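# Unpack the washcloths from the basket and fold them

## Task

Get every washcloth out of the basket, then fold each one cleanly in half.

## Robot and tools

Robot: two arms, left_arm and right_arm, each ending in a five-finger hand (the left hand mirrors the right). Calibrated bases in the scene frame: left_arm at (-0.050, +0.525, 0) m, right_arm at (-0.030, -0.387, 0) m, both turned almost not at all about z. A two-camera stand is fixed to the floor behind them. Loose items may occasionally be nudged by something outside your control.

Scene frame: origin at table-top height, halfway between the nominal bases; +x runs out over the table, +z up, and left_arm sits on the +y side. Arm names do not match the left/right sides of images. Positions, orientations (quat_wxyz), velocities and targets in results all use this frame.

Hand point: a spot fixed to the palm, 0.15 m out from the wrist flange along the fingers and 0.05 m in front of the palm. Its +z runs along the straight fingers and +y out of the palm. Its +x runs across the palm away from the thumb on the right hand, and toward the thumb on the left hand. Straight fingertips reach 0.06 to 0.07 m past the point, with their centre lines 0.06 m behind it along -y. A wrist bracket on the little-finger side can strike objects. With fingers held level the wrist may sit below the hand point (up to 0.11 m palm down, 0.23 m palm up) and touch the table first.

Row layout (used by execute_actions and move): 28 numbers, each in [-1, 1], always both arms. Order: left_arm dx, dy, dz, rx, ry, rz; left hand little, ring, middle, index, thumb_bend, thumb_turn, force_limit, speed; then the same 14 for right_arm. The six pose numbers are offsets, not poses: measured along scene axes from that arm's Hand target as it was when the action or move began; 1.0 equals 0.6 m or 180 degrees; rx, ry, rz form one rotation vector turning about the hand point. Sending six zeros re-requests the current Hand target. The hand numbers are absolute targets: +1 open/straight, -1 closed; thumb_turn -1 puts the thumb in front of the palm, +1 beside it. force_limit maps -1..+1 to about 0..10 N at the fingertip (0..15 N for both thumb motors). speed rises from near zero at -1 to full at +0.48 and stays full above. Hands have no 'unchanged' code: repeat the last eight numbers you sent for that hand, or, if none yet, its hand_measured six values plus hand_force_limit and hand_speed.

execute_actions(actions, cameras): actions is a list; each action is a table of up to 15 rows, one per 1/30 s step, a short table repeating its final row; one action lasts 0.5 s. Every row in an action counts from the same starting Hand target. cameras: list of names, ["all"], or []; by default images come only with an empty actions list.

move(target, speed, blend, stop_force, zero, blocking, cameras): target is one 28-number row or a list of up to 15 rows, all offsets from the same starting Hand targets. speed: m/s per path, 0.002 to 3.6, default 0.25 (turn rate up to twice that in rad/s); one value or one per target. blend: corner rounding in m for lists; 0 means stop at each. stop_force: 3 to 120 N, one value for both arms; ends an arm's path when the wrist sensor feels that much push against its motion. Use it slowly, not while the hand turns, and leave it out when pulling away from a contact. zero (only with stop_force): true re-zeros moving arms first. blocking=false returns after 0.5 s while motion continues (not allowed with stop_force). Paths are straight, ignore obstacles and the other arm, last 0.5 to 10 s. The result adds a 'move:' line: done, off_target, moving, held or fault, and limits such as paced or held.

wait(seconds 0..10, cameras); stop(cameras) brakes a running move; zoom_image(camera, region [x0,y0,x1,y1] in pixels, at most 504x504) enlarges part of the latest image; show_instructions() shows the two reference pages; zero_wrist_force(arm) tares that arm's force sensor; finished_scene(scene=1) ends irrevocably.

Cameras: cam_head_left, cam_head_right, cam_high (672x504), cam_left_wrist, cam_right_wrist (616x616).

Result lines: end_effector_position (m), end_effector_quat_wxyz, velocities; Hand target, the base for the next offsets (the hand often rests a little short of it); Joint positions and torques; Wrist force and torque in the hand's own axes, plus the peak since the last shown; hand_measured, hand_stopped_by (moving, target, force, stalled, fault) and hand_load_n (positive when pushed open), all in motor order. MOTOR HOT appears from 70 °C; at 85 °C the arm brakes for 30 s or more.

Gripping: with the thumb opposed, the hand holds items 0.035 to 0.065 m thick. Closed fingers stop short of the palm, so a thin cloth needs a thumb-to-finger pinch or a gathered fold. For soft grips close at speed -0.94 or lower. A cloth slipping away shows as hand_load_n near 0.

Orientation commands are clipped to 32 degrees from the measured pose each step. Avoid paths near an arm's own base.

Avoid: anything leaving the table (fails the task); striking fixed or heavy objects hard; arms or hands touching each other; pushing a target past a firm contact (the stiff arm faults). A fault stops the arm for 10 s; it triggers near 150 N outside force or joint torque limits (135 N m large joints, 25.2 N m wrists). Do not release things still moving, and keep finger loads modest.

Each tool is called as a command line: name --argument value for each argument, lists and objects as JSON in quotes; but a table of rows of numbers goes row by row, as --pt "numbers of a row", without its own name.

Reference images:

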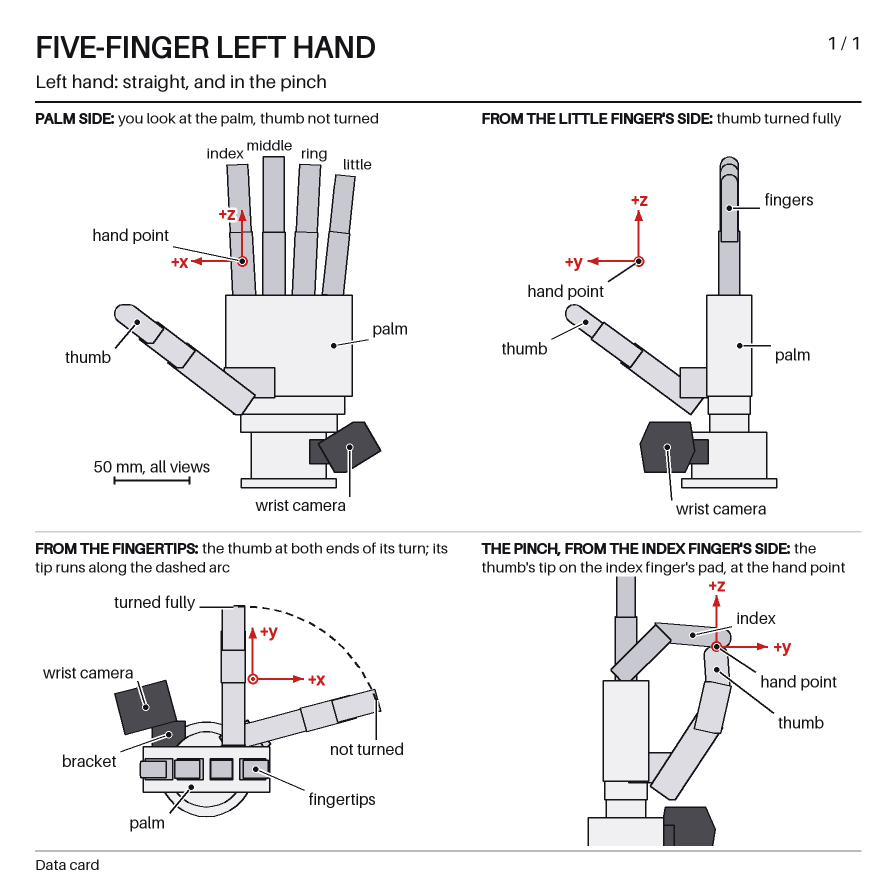

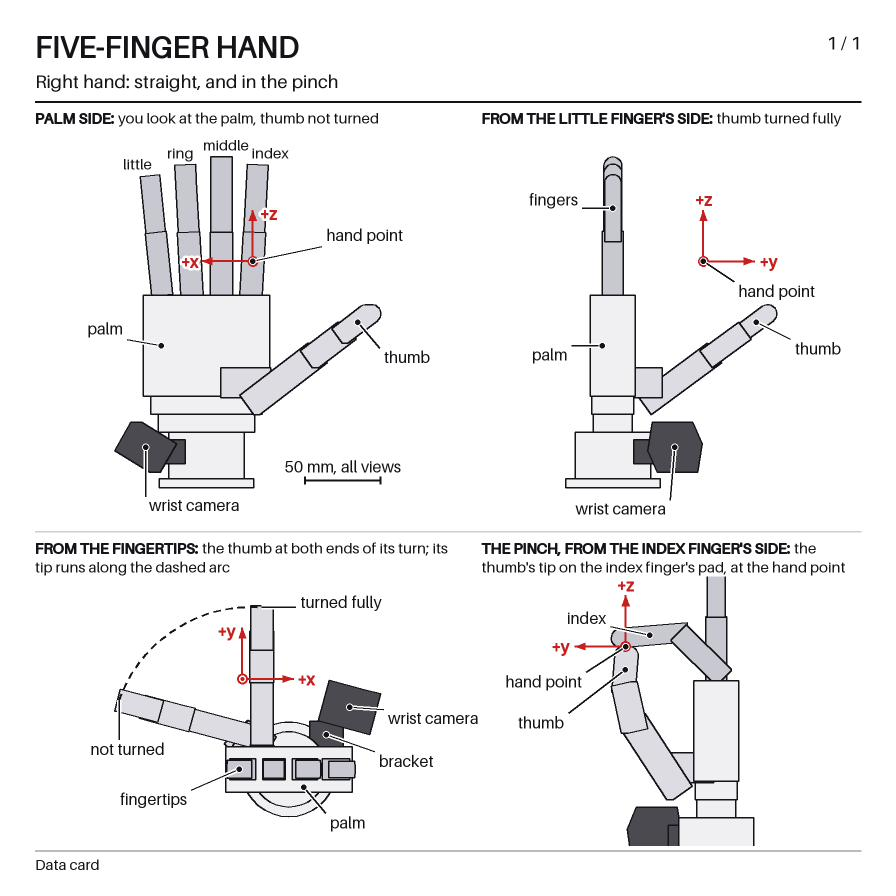

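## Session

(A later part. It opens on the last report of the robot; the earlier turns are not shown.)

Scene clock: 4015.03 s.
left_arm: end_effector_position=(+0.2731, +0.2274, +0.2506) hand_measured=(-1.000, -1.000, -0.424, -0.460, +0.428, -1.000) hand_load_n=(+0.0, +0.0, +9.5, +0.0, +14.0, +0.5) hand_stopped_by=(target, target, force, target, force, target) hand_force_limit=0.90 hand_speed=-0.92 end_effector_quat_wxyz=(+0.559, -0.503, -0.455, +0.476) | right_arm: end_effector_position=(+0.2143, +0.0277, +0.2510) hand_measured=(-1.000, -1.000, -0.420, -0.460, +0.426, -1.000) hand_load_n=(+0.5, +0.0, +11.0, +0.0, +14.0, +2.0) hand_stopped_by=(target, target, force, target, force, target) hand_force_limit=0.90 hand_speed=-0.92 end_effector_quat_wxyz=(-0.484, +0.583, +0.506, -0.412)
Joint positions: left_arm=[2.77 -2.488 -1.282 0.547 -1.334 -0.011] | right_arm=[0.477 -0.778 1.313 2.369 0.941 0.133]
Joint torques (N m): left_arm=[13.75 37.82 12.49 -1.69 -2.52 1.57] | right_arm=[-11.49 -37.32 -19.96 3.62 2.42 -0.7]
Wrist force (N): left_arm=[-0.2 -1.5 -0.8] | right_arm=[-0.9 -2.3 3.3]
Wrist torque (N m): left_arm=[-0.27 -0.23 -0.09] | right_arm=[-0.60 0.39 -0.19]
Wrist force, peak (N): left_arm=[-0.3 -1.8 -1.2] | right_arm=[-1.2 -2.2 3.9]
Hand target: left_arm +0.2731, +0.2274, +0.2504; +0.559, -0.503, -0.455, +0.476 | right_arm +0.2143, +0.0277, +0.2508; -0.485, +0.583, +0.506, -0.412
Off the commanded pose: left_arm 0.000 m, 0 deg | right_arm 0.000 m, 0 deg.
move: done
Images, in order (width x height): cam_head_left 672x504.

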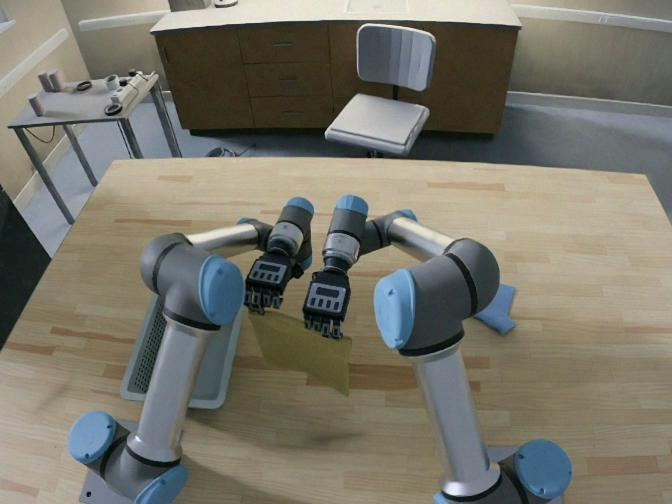

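move --pt "0.008 -0.0026 -0.037 0 0 0 -1 -1 -0.46 -0.46 0.32 -1 0.9 -0.92 0.008 -0.0026 -0.037 0 0 0 -1 -1 -0.46 -0.46 0.32 -1 0.9 -0.92" --pt "0.0476 -0.0155 -0.0757 0 0 0 -1 -1 -0.46 -0.46 0.32 -1 0.9 -0.92 0.0476 -0.0155 -0.0757 0 0 0 -1 -1 -0.46 -0.46 0.32 -1 0.9 -0.92" --pt "0.095 -0.031 -0.117 0 0 0 -1 -1 -0.46 -0.46 0.32 -1 0.9 -0.92 0.095 -0.031 -0.117 0 0 0 -1 -1 -0.46 -0.46 0.32 -1 0.9 -0.92" --speed 0.05 --blend 0.01 --cameras '["cam_head_left","cam_head_right","cam_high","cam_left_wrist","cam_right_wrist"]'

zoom_image --camera "cam_head_left" --region '[220, 260, 400, 410]'

Scene clock: 4026.50 s.
left_arm: end_effector_position=(+0.3301, +0.2089, +0.1802) hand_measured=(-1.000, -1.000, -0.424, -0.460, +0.428, -1.000) hand_load_n=(+0.0, +0.0, +9.5, +0.0, +13.5, +0.5) hand_stopped_by=(target, target, force, target, force, target) hand_force_limit=0.90 hand_speed=-0.92 end_effector_quat_wxyz=(+0.559, -0.503, -0.455, +0.476) | right_arm: end_effector_position=(+0.2714, +0.0090, +0.1806) hand_measured=(-1.000, -1.000, -0.420, -0.460, +0.426, -1.000) hand_load_n=(+0.0, +0.0, +11.0, +0.0, +14.0, +2.0) hand_stopped_by=(target, target, force, target, force, target) hand_force_limit=0.90 hand_speed=-0.92 end_effector_quat_wxyz=(-0.485, +0.583, +0.506, -0.412)
Joint positions: left_arm=[2.775 -2.718 -1.011 0.505 -1.338 -0.011] | right_arm=[0.411 -0.616 1.204 2.326 1.006 0.114]
Joint torques (N m): left_arm=[5.78 64.6 19.77 0.11 -1.79 -2.58] | right_arm=[14.2 -67.77 -5.85 3.61 -1.61 0.44]
Wrist force (N): left_arm=[-1.0 -1.6 -1.3] | right_arm=[-1.3 -2.6 2.9]
Wrist torque (N m): left_arm=[-0.30 -0.09 -0.12] | right_arm=[-0.57 0.46 -0.05]
Wrist force, peak (N): left_arm=[-1.1 -1.9 -1.1] | right_arm=[-0.8 -3.2 3.4]
Hand target: left_arm +0.3301, +0.2088, +0.1802; +0.559, -0.503, -0.455, +0.476 | right_arm +0.2713, +0.0091, +0.1806; -0.485, +0.583, +0.506, -0.412
Off the commanded pose: left_arm 0.000 m, 0 deg | right_arm 0.000 m, 0 deg.
move: done

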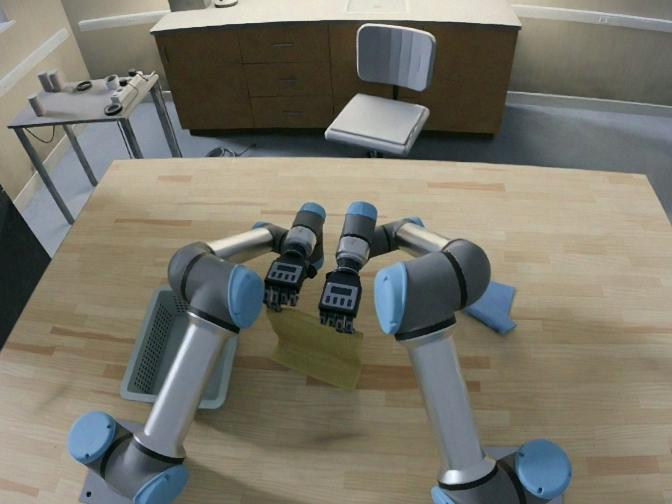

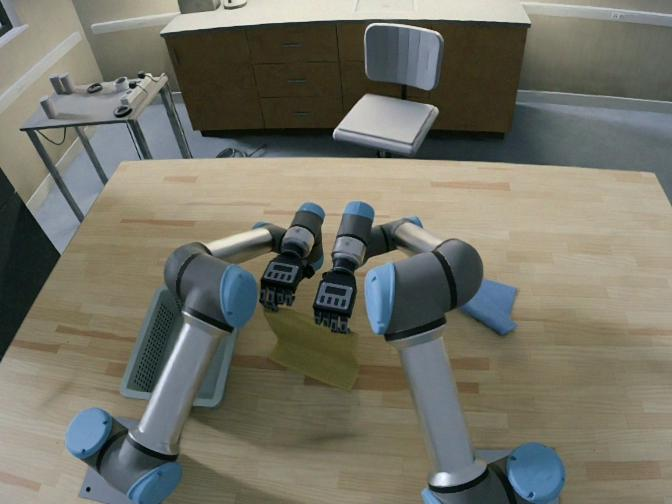

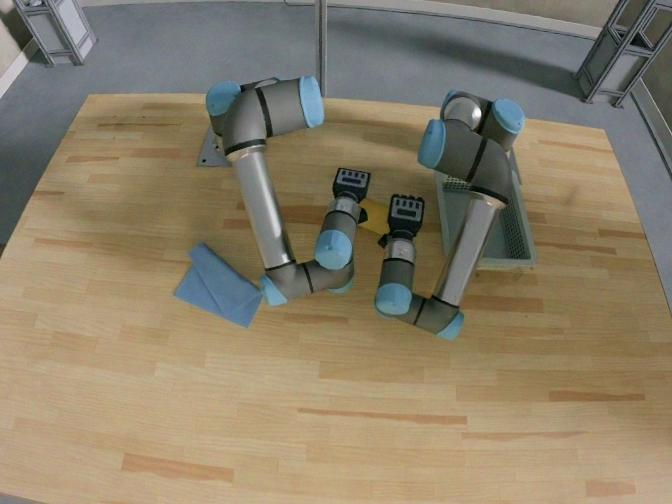

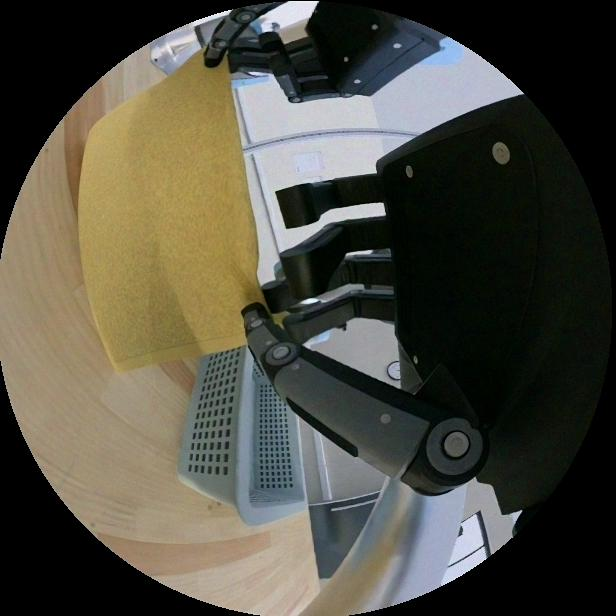

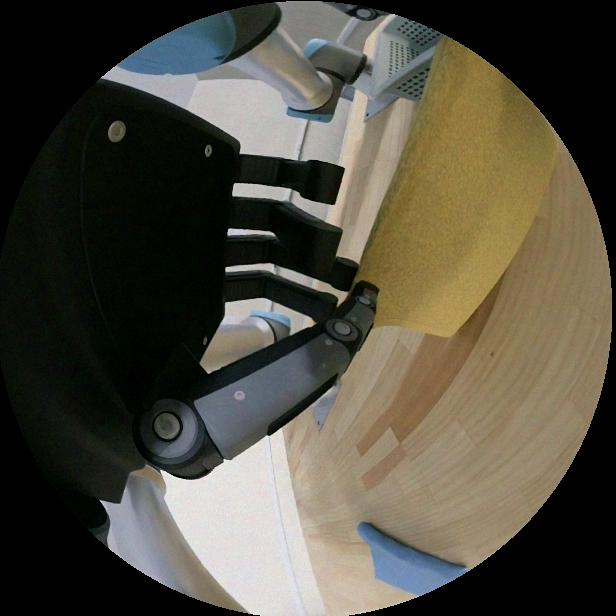

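Scaled by 2.800 from the camera's 672x504 image, which has a finer 960x720 frame.

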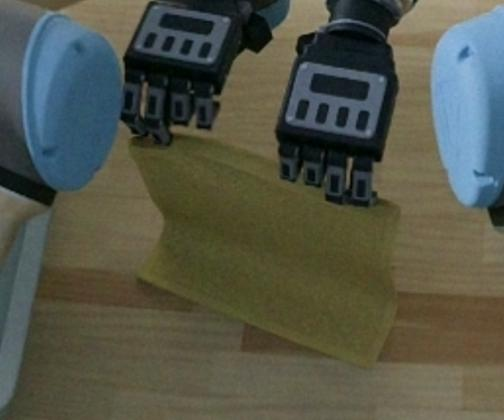

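move --pt "0.0475 -0.0155 -0.05 -0.004 -0.033 0 -1 -1 -0.46 -0.46 0.32 -1 0.9 -0.92 0.0475 -0.0155 -0.05 -0.0035 -0.022 0 -1 -1 -0.46 -0.46 0.32 -1 0.9 -0.92" --pt "0.0872 -0.0283 -0.0967 -0.0081 -0.0662 0 -1 -1 -0.46 -0.46 0.32 -1 0.9 -0.92 0.0872 -0.0283 -0.0967 -0.007 -0.0439 0 -1 -1 -0.46 -0.46 0.32 -1 0.9 -0.92" --speed 0.05 --blend 0.01 --cameras '["cam_head_left","cam_head_right","cam_left_wrist","cam_right_wrist"]'

zoom_image --camera "cam_head_left" --region '[220, 260, 400, 410]'

Scene clock: 4038.70 s.
left_arm: end_effector_position=(+0.3824, +0.1919, +0.1221) hand_measured=(-1.000, -1.000, -0.424, -0.460, +0.428, -1.000) hand_load_n=(+0.0, +0.5, +9.5, +0.0, +13.5, +0.5) hand_stopped_by=(target, target, force, target, force, target) hand_force_limit=0.90 hand_speed=-0.92 end_effector_quat_wxyz=(-0.503, +0.557, +0.505, -0.427) | right_arm: end_effector_position=(+0.3237, -0.0080, +0.1225) hand_measured=(-1.000, -1.000, -0.420, -0.460, +0.426, -1.000) hand_load_n=(+0.0, +0.0, +11.0, +0.0, +14.0, +2.0) hand_stopped_by=(target, target, force, target, force, target) hand_force_limit=0.90 hand_speed=-0.92 end_effector_quat_wxyz=(-0.442, +0.615, +0.533, -0.377)
Joint positions: left_arm=[2.774 -2.907 -0.618 0.517 -1.339 -0.063] | right_arm=[0.37 -0.506 1.041 2.226 1.067 0.183]
Joint torques (N m): left_arm=[-9.62 73.96 20.68 -2.95 -2.08 2.16] | right_arm=[7.83 -71.7 -5.19 4.71 -1.63 -2.31]
Wrist force (N): left_arm=[-0.2 -1.4 -1.1] | right_arm=[-0.9 -2.0 3.3]
Wrist torque (N m): left_arm=[-0.25 -0.24 0.03] | right_arm=[-0.53 0.41 -0.19]
Wrist force, peak (N): left_arm=[-1.2 -1.7 -1.2] | right_arm=[-1.6 -3.2 3.3]
Hand target: left_arm +0.3825, +0.1919, +0.1222; -0.503, +0.557, +0.505, -0.427 | right_arm +0.3237, -0.0079, +0.1226; -0.442, +0.615, +0.533, -0.377
Off the commanded pose: left_arm 0.000 m, 0 deg | right_arm 0.000 m, 0 deg.
move: done
Images, in order (width x height): cam_head_left 672x504, cam_head_right 672x504, cam_left_wrist 616x616, cam_right_wrist 616x616.

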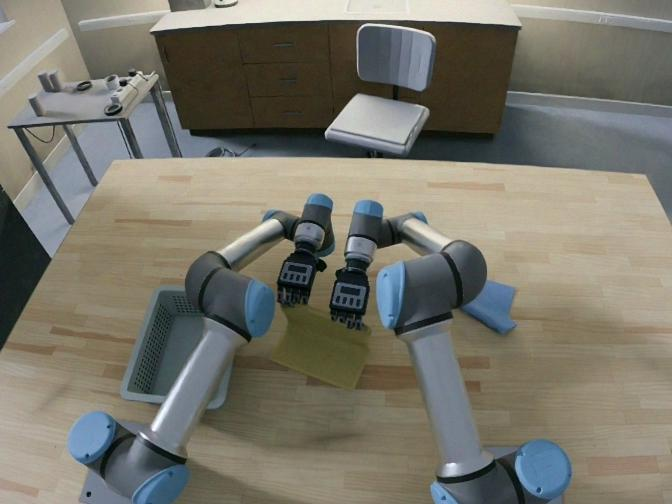

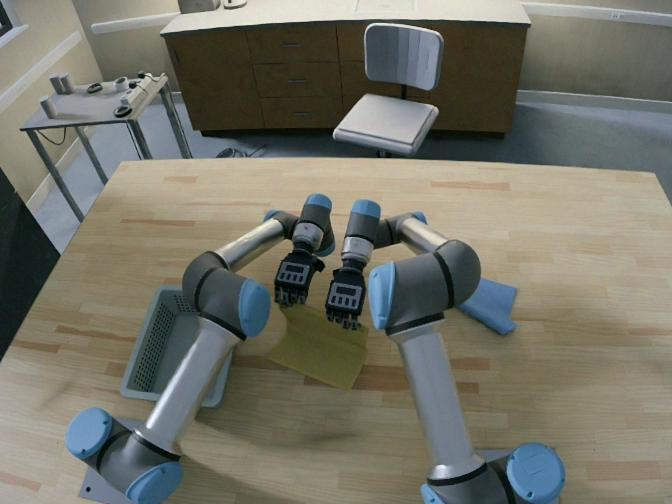

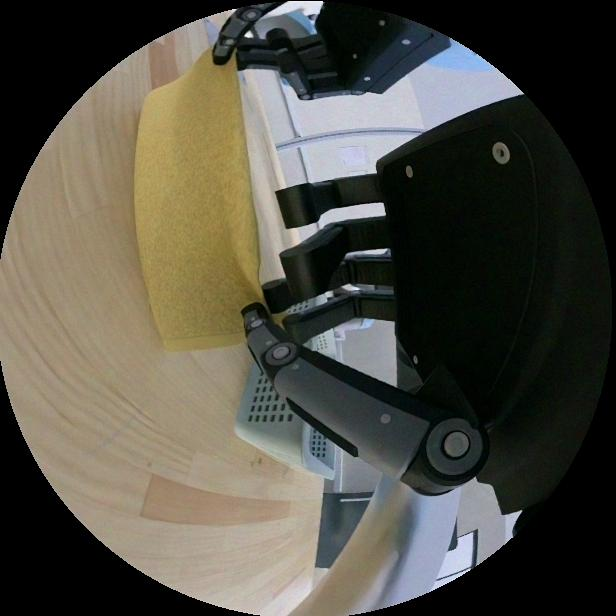

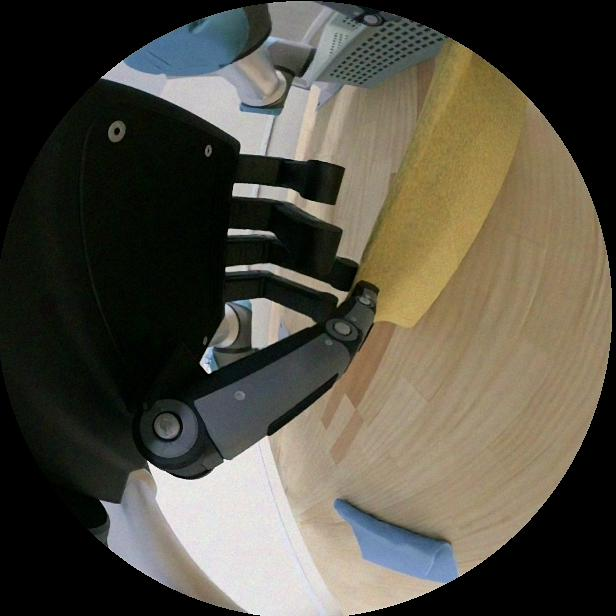

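Scaled by 2.800 from the camera's 672x504 image, which has a finer 960x720 frame.

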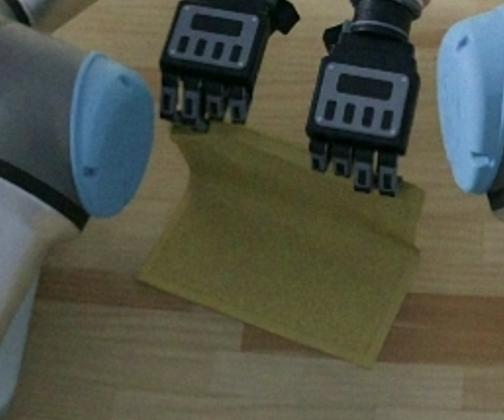

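move --pt "-0.0555 0.018 -0.0333 -0.0068 -0.0551 0 -1 -1 -0.46 -0.46 0.32 -1 0.9 -0.92 -0.0555 0.018 -0.0333 -0.0052 -0.0329 0 -1 -1 -0.46 -0.46 0.32 -1 0.9 -0.92" --pt "-0.111 0.036 -0.0867 -0.0135 -0.1103 0 -1 -1 -0.46 -0.46 0.32 -1 0.9 -0.92 -0.111 0.036 -0.0867 -0.0104 -0.0658 0 -1 -1 -0.46 -0.46 0.32 -1 0.9 -0.92" --speed 0.05 --blend 0.01 --cameras '["cam_head_left","cam_head_right","cam_left_wrist","cam_right_wrist"]'

zoom_image --camera "cam_head_left" --region '[220, 260, 400, 410]'

Scene clock: 4053.47 s.
left_arm: end_effector_position=(+0.3158, +0.2134, +0.0703) hand_measured=(-1.000, -1.000, -0.424, -0.460, +0.428, -1.000) hand_load_n=(+0.0, +0.0, +9.5, +0.0, +13.5, +1.0) hand_stopped_by=(target, target, force, target, force, target) hand_force_limit=0.90 hand_speed=-0.92 end_effector_quat_wxyz=(-0.396, +0.633, +0.575, -0.335) | right_arm: end_effector_position=(+0.2570, +0.0138, +0.0707) hand_measured=(-1.000, -1.000, -0.420, -0.460, +0.426, -1.000) hand_load_n=(+0.0, +0.5, +11.0, +0.0, +14.0, +2.0) hand_stopped_by=(target, target, force, target, force, target) hand_force_limit=0.90 hand_speed=-0.92 end_effector_quat_wxyz=(-0.375, +0.658, +0.570, -0.320)
Joint positions: left_arm=[2.751 -2.641 -1.086 1.077 -1.345 -0.155] | right_arm=[0.474 -0.602 1.235 1.867 1.034 0.359]
Joint torques (N m): left_arm=[1.04 40.45 17.3 -2.87 -0.78 2.26] | right_arm=[-11.66 -46.33 -26.08 4.86 -0.25 -2.52]
Wrist force (N): left_arm=[-0.7 -1.5 -0.5] | right_arm=[-1.2 -1.4 3.5]
Wrist torque (N m): left_arm=[-0.24 -0.15 0.02] | right_arm=[-0.47 0.35 -0.15]
Wrist force, peak (N): left_arm=[-0.5 -2.0 -0.8] | right_arm=[-0.7 -2.2 3.7]
Hand target: left_arm +0.3159, +0.2135, +0.0702; -0.396, +0.633, +0.575, -0.335 | right_arm +0.2571, +0.0137, +0.0706; -0.375, +0.658, +0.570, -0.320
Off the commanded pose: left_arm 0.000 m, 0 deg | right_arm 0.000 m, 0 deg.
move: done
Images, in order (width x height): cam_head_left 672x504, cam_head_right 672x504, cam_left_wrist 616x616, cam_right_wrist 616x616.

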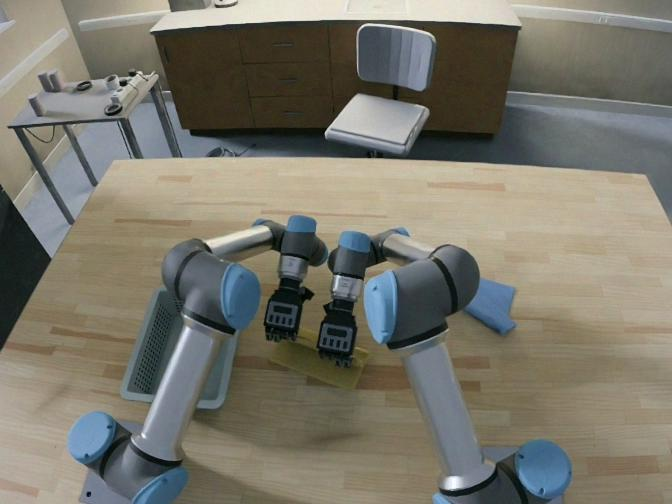

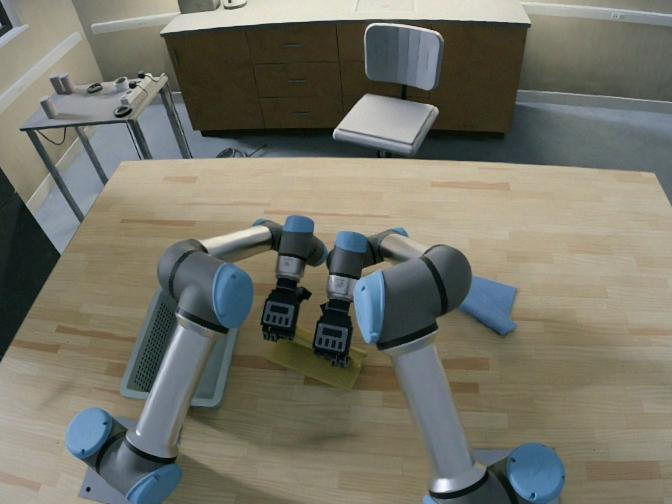

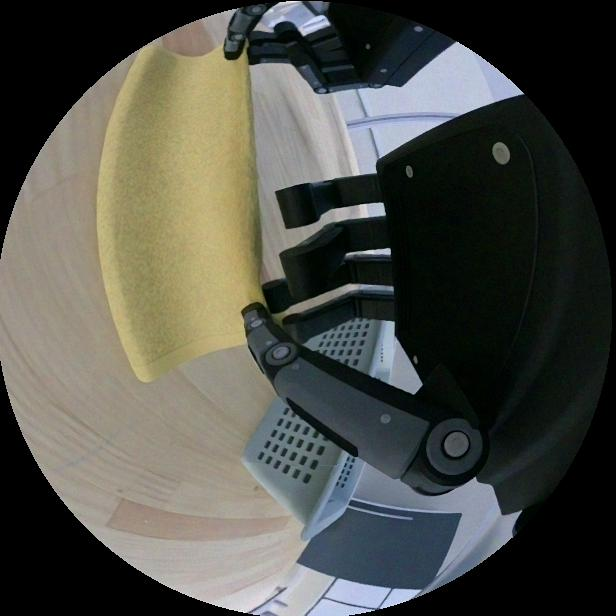

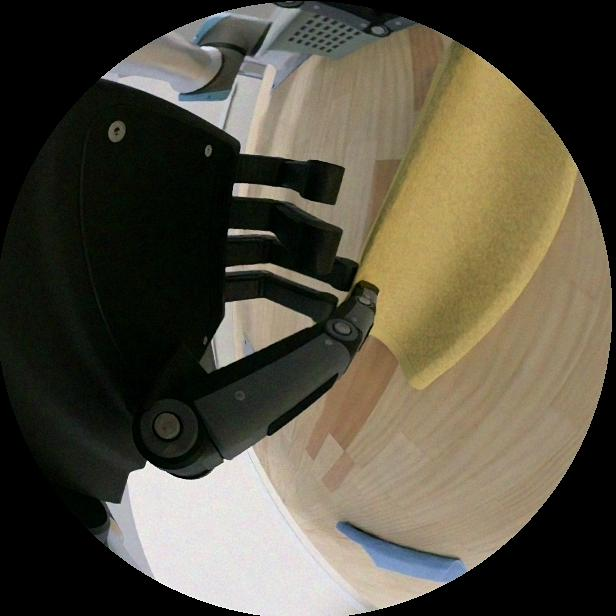

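Scaled by 2.800 from the camera's 672x504 image, which has a finer 960x720 frame.

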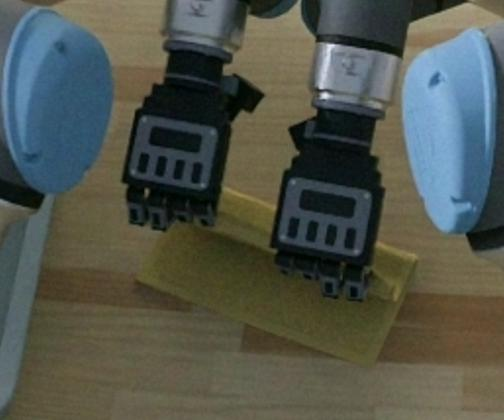

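move --target '[-0.0183,0.0158,-0.0367,-0.0034,-0.0276,0,-1,-1,-0.46,-0.46,0.32,-1,0.9,-0.92,-0.0317,0.02,-0.0367,-0.0026,-0.0165,0,-1,-1,-0.46,-0.46,0.32,-1,0.9,-0.92]' --speed 0.04 --cameras '["cam_head_left","cam_head_right","cam_left_wrist","cam_right_wrist"]'

zoom_image --camera "cam_head_left" --region '[250, 300, 380, 410]'

zoom_image --camera "cam_head_right" --region '[250, 300, 380, 410]'

Scene clock: 4074.40 s.
left_arm: end_effector_position=(+0.3049, +0.2230, +0.0483) hand_measured=(-1.000, -1.000, -0.424, -0.460, +0.428, -1.000) hand_load_n=(+0.0, +0.0, +10.0, +0.0, +14.0, +1.0) hand_stopped_by=(target, target, force, target, force, target) hand_force_limit=0.90 hand_speed=-0.92 end_effector_quat_wxyz=(-0.368, +0.649, +0.590, -0.311) | right_arm: end_effector_position=(+0.2379, +0.0257, +0.0486) hand_measured=(-1.000, -1.000, -0.420, -0.460, +0.426, -1.000) hand_load_n=(+0.0, +0.0, +11.0, +0.0, +13.5, +2.0) hand_stopped_by=(target, target, force, target, force, target) hand_force_limit=0.90 hand_speed=-0.92 end_effector_quat_wxyz=(-0.357, +0.667, +0.578, -0.305)
Joint positions: left_arm=[2.753 -2.597 -1.182 1.219 -1.357 -0.174] | right_arm=[0.517 -0.604 1.264 1.766 1.021 0.42]
Joint torques (N m): left_arm=[13.28 38.84 21.47 -4.4 0.31 1.13] | right_arm=[-9.9 -66.54 -23.61 5.09 0.45 -2.47]
Wrist force (N): left_arm=[-0.5 -1.3 -0.4] | right_arm=[-0.8 -1.9 2.9]
Wrist torque (N m): left_arm=[-0.15 -0.17 0.05] | right_arm=[-0.50 0.31 -0.18]
Wrist force, peak (N): left_arm=[-0.8 -1.8 -1.1] | right_arm=[-1.3 -1.6 3.7]
Hand target: left_arm +0.3049, +0.2229, +0.0482; -0.368, +0.649, +0.589, -0.311 | right_arm +0.2380, +0.0257, +0.0486; -0.357, +0.667, +0.578, -0.305
Off the commanded pose: left_arm 0.000 m, 0 deg | right_arm 0.000 m, 0 deg.
move: done
Images, in order (width x height): cam_head_left 672x504, cam_head_right 672x504, cam_left_wrist 616x616, cam_right_wrist 616x616.

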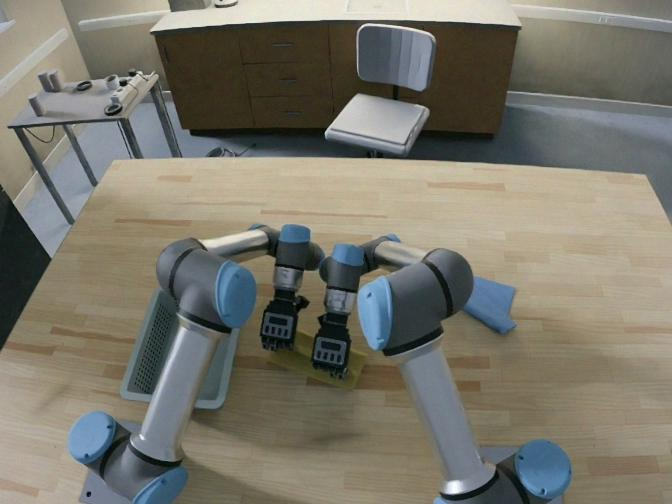

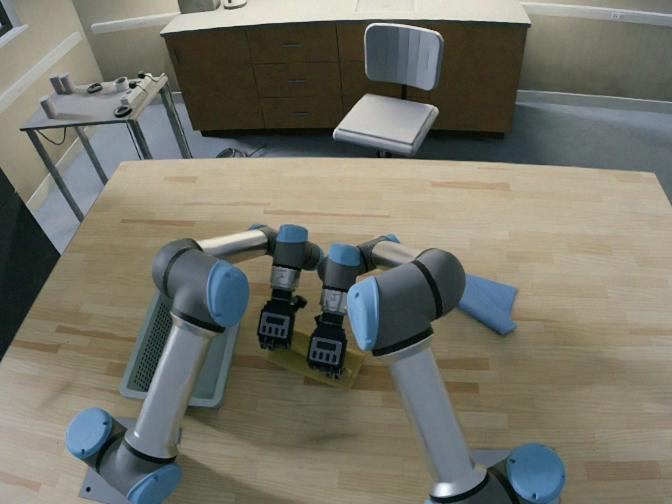

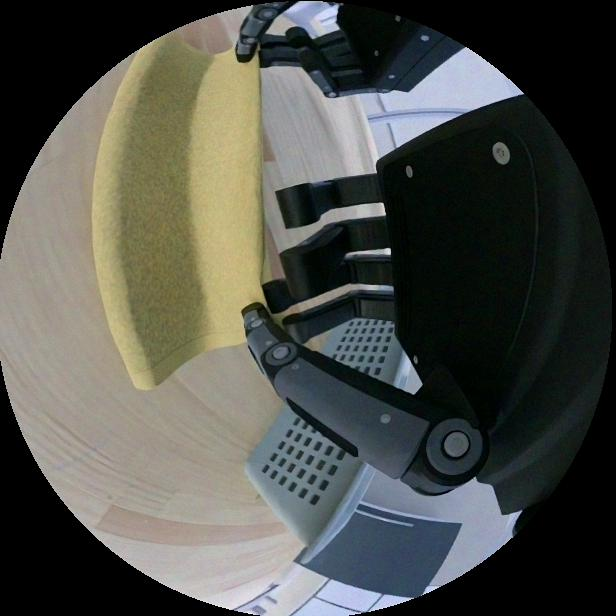

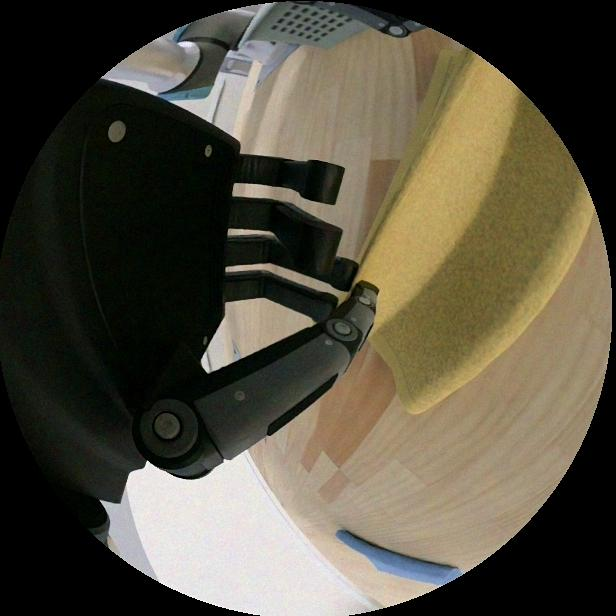

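Scaled by 3.877 from the camera's 672x504 image, which has a finer 960x720 frame.

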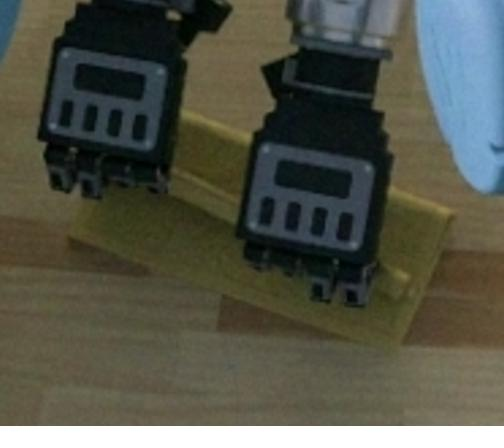

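Scaled by 3.877 from the camera's 672x504 image, which has a finer 960x720 frame.

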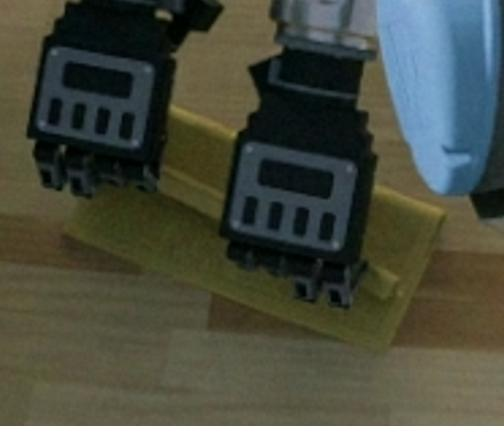

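zoom_image --camera "cam_head_left" --region '[262, 325, 372, 400]'

zoom_image --camera "cam_right_wrist" --region '[300, 30, 600, 330]'

zoom_image --camera "cam_left_wrist" --region '[90, 20, 390, 420]'

Scaled by 4.582 from the camera's 672x504 image, which has a finer 960x720 frame.

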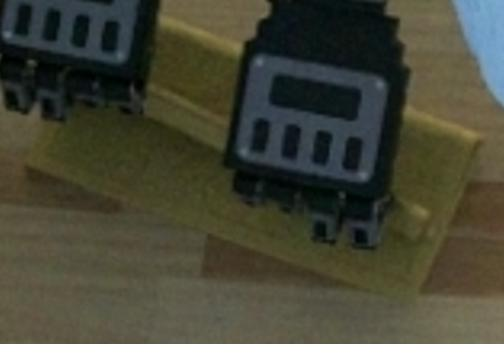

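Scaled by 1.680 from the camera's 616x616 image, which has a finer 880x880 frame.

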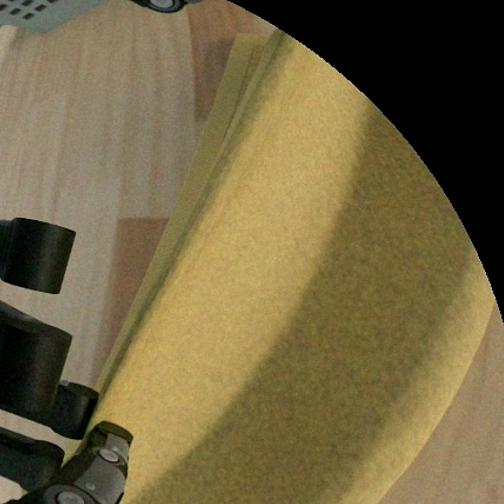

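Scaled by 1.260 from the camera's 616x616 image, which has a finer 880x880 frame.

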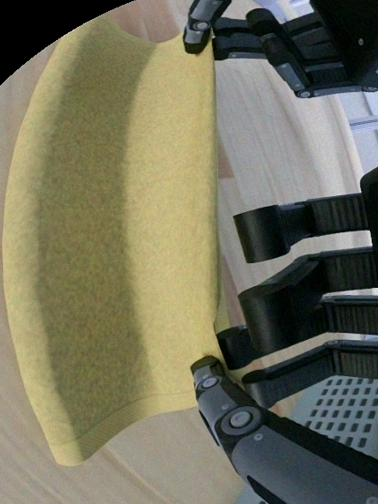

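zoom_image --camera "cam_head_left" --region '[255, 325, 315, 375]'

zoom_image --camera "cam_head_left" --region '[305, 345, 365, 395]'

Scaled by 8.400 from the camera's 672x504 image, which has a finer 960x720 frame.

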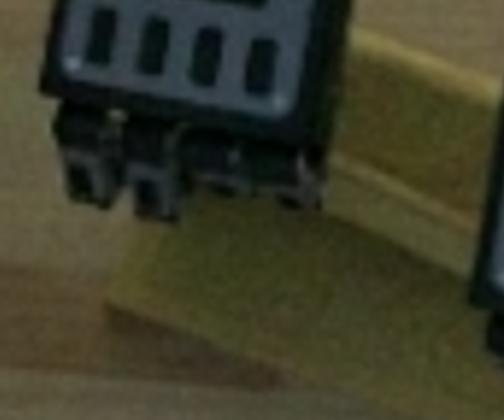

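Scaled by 8.400 from the camera's 672x504 image, which has a finer 960x720 frame.

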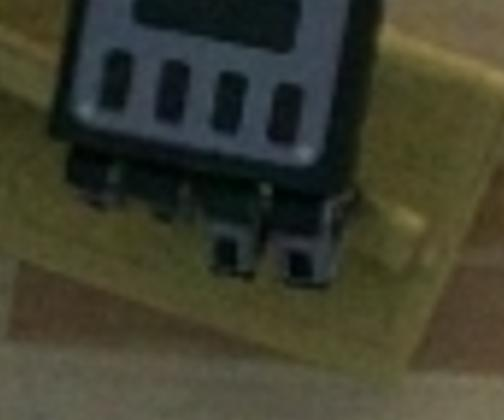

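move --target '[-0.03,0.0083,-0.0167,-0.0034,-0.0276,0,-1,-1,-0.46,-0.46,0.32,-1,0.9,-0.92,-0.03,0.0083,-0.0167,-0.0026,-0.0165,0,-1,-1,-0.46,-0.46,0.32,-1,0.9,-0.92]' --speed 0.04 --cameras '["cam_head_left","cam_left_wrist","cam_right_wrist"]'

zoom_image --camera "cam_head_left" --region '[255, 325, 315, 375]'

zoom_image --camera "cam_head_left" --region '[305, 350, 365, 400]'

Scene clock: 4105.57 s.
left_arm: end_effector_position=(+0.3040, +0.2232, +0.0475) hand_measured=(-1.000, -1.000, -0.424, -0.460, +0.428, -1.000) hand_load_n=(+0.0, +0.0, +10.0, +0.0, +14.0, +0.5) hand_stopped_by=(target, target, force, target, force, target) hand_force_limit=0.90 hand_speed=-0.92 end_effector_quat_wxyz=(-0.366, +0.649, +0.590, -0.310) | right_arm: end_effector_position=(+0.2351, +0.0265, +0.0471) hand_measured=(-1.000, -1.000, -0.420, -0.460, +0.426, -1.000) hand_load_n=(+0.0, +0.5, +11.0, +0.0, +13.5, +1.5) hand_stopped_by=(target, target, force, target, force, target) hand_force_limit=0.90 hand_speed=-0.92 end_effector_quat_wxyz=(-0.354, +0.669, +0.579, -0.303)
Joint positions: left_arm=[2.752 -2.594 -1.188 1.226 -1.357 -0.175] | right_arm=[0.523 -0.608 1.271 1.752 1.02 0.428]
Joint torques (N m): left_arm=[-4.68 52.96 21.3 -4.35 -0.75 -0.91] | right_arm=[-7.62 -44.74 -26.19 5.17 -2.21 -2.44]
Wrist force (N): left_arm=[-0.8 -1.2 -0.1] | right_arm=[-0.9 -1.8 2.9]
Wrist torque (N m): left_arm=[-0.16 -0.14 0.04] | right_arm=[-0.52 0.33 -0.19]
Wrist force, peak (N): left_arm=[-0.6 -1.5 0.5] | right_arm=[-1.0 -1.5 3.6]
Hand target: left_arm +0.3040, +0.2232, +0.0475; -0.366, +0.649, +0.590, -0.310 (not the last commanded pose) | right_arm +0.2352, +0.0265, +0.0470; -0.354, +0.669, +0.579, -0.303 (not the last commanded pose)
Off the commanded pose: left_arm 0.020 m, 5 deg | right_arm 0.018 m, 3 deg.
move: held (left_arm; a check stopped the path), off_target (right_arm; braked when a check withheld steps of left_arm); limits=held
pose unreachable (left arm): on one or more control steps of this call, first in action 0 (counted from 0), this arm could not follow its commanded pose, so it was not sent that pose on those steps. It may still have moved: this result reports where it is.
cause: moving toward the commanded pose would bring a part of the arm too close to another arm (a part of this arm just beyond joint 4 (wrist 1) and a part of the right arm just beyond its joint 4 (wrist 1), 6 mm apart when this arm was first held).
Images, in order (width x height): cam_head_left 672x504, cam_left_wrist 616x616, cam_right_wrist 616x616.

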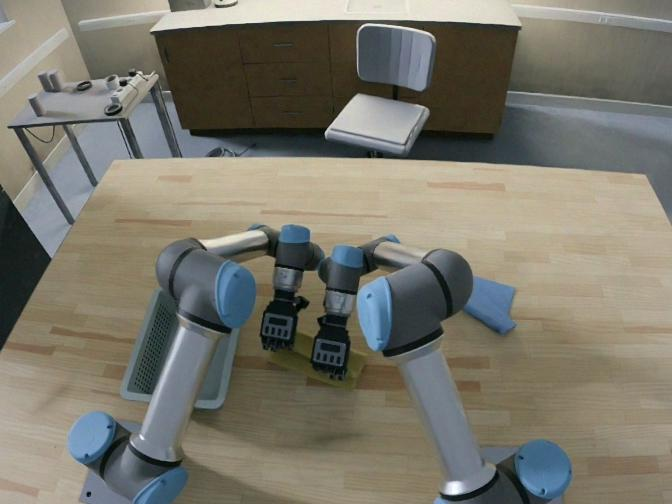

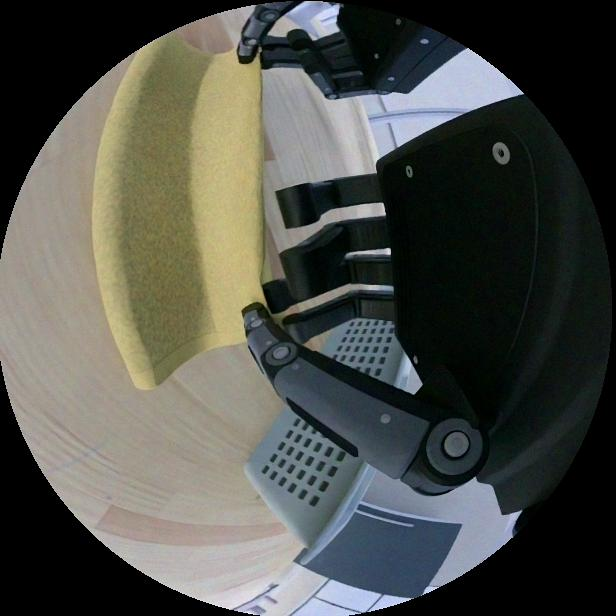

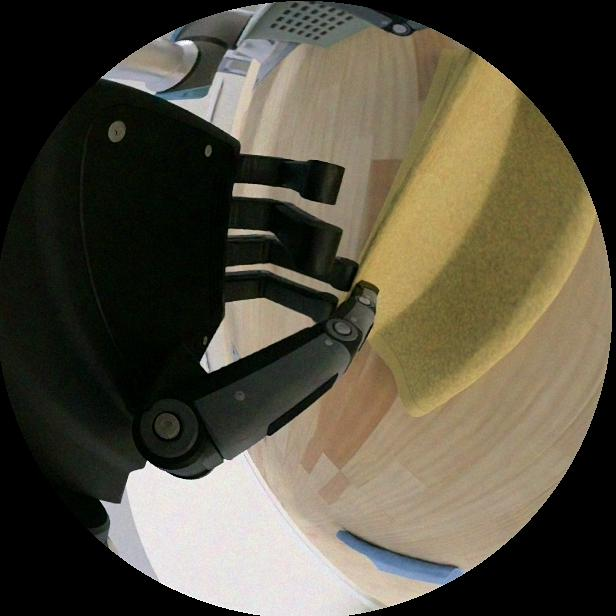

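Scaled by 8.400 from the camera's 672x504 image, which has a finer 960x720 frame.

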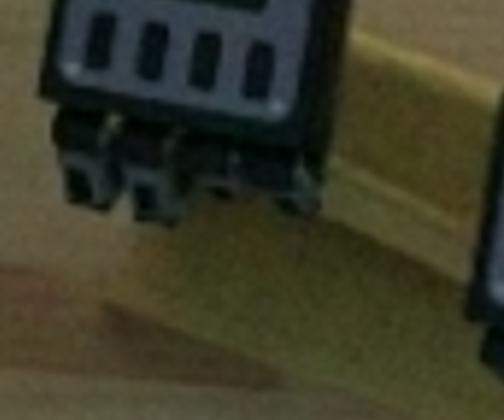

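Scaled by 8.400 from the camera's 672x504 image, which has a finer 960x720 frame.

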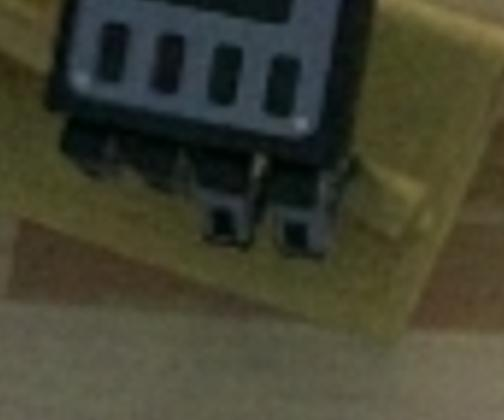

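move --target '[0,0,0.003,0,0,0.02,-1,-1,-0.46,-0.46,0.32,-1,0.9,-0.92,0,0,0.003,0,0,-0.05,-1,-1,-0.46,-0.46,0.32,-1,0.9,-0.92]' --speed 0.05 --cameras '["cam_head_left"]'

Scene clock: 4112.93 s.
left_arm: end_effector_position=(+0.3040, +0.2232, +0.0493) hand_measured=(-1.000, -1.000, -0.424, -0.460, +0.428, -1.000) hand_load_n=(+0.0, +0.0, +10.0, +0.5, +14.0, +0.5) hand_stopped_by=(target, target, force, target, force, target) hand_force_limit=0.90 hand_speed=-0.92 end_effector_quat_wxyz=(-0.356, +0.631, +0.610, -0.321) | right_arm: end_effector_position=(+0.2352, +0.0264, +0.0488) hand_measured=(-1.000, -1.000, -0.420, -0.460, +0.426, -1.000) hand_load_n=(+0.0, +0.0, +11.0, +0.0, +14.0, +1.0) hand_stopped_by=(target, target, force, target, force, target) hand_force_limit=0.90 hand_speed=-0.92 end_effector_quat_wxyz=(-0.377, +0.712, +0.525, -0.274) end_effector_velocity=(+0.000, +0.000, +0.000) end_effector_angular_velocity=(+0.001, +0.000, +0.007)
Joint positions: left_arm=[2.771 -2.585 -1.201 1.236 -1.32 -0.201] | right_arm=[0.483 -0.647 1.337 1.672 0.934 0.525]
Joint velocities: left_arm=[within noise] | right_arm=[0.001 0.001 -0.001 0.003 0.003 -0.006]
Joint torques (N m): left_arm=[2.99 58.38 15.25 -1.97 -1.94 -0.25] | right_arm=[8.76 -44.16 -23.85 4.9 1.97 -2.36]
Wrist force (N): left_arm=[-1.4 -1.7 0.1] | right_arm=[0.0 -1.9 3.3]
Wrist torque (N m): left_arm=[-0.19 -0.15 0.08] | right_arm=[-0.49 0.36 -0.25]
Wrist force, peak (N): left_arm=[-1.5 -1.9 0.0] | right_arm=[0.3 -2.2 3.5]
Hand target: left_arm +0.3040, +0.2232, +0.0493; -0.356, +0.631, +0.610, -0.321 | right_arm +0.2352, +0.0265, +0.0488; -0.377, +0.712, +0.525, -0.274
Off the commanded pose: left_arm 0.000 m, 0 deg | right_arm 0.000 m, 0 deg.
move: done
Images, in order (width x height): cam_head_left 672x504.

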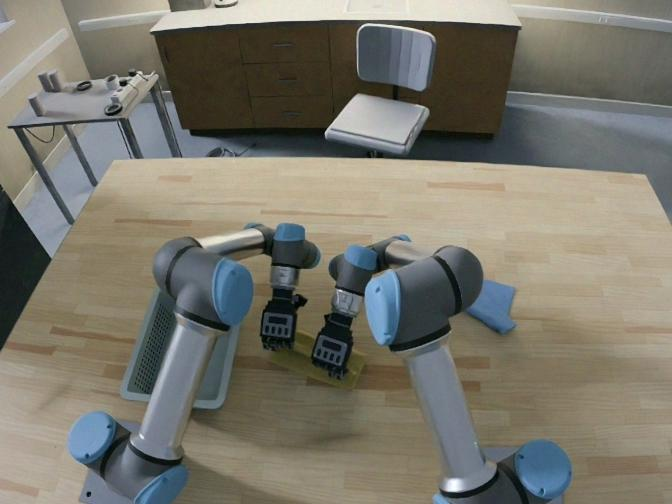

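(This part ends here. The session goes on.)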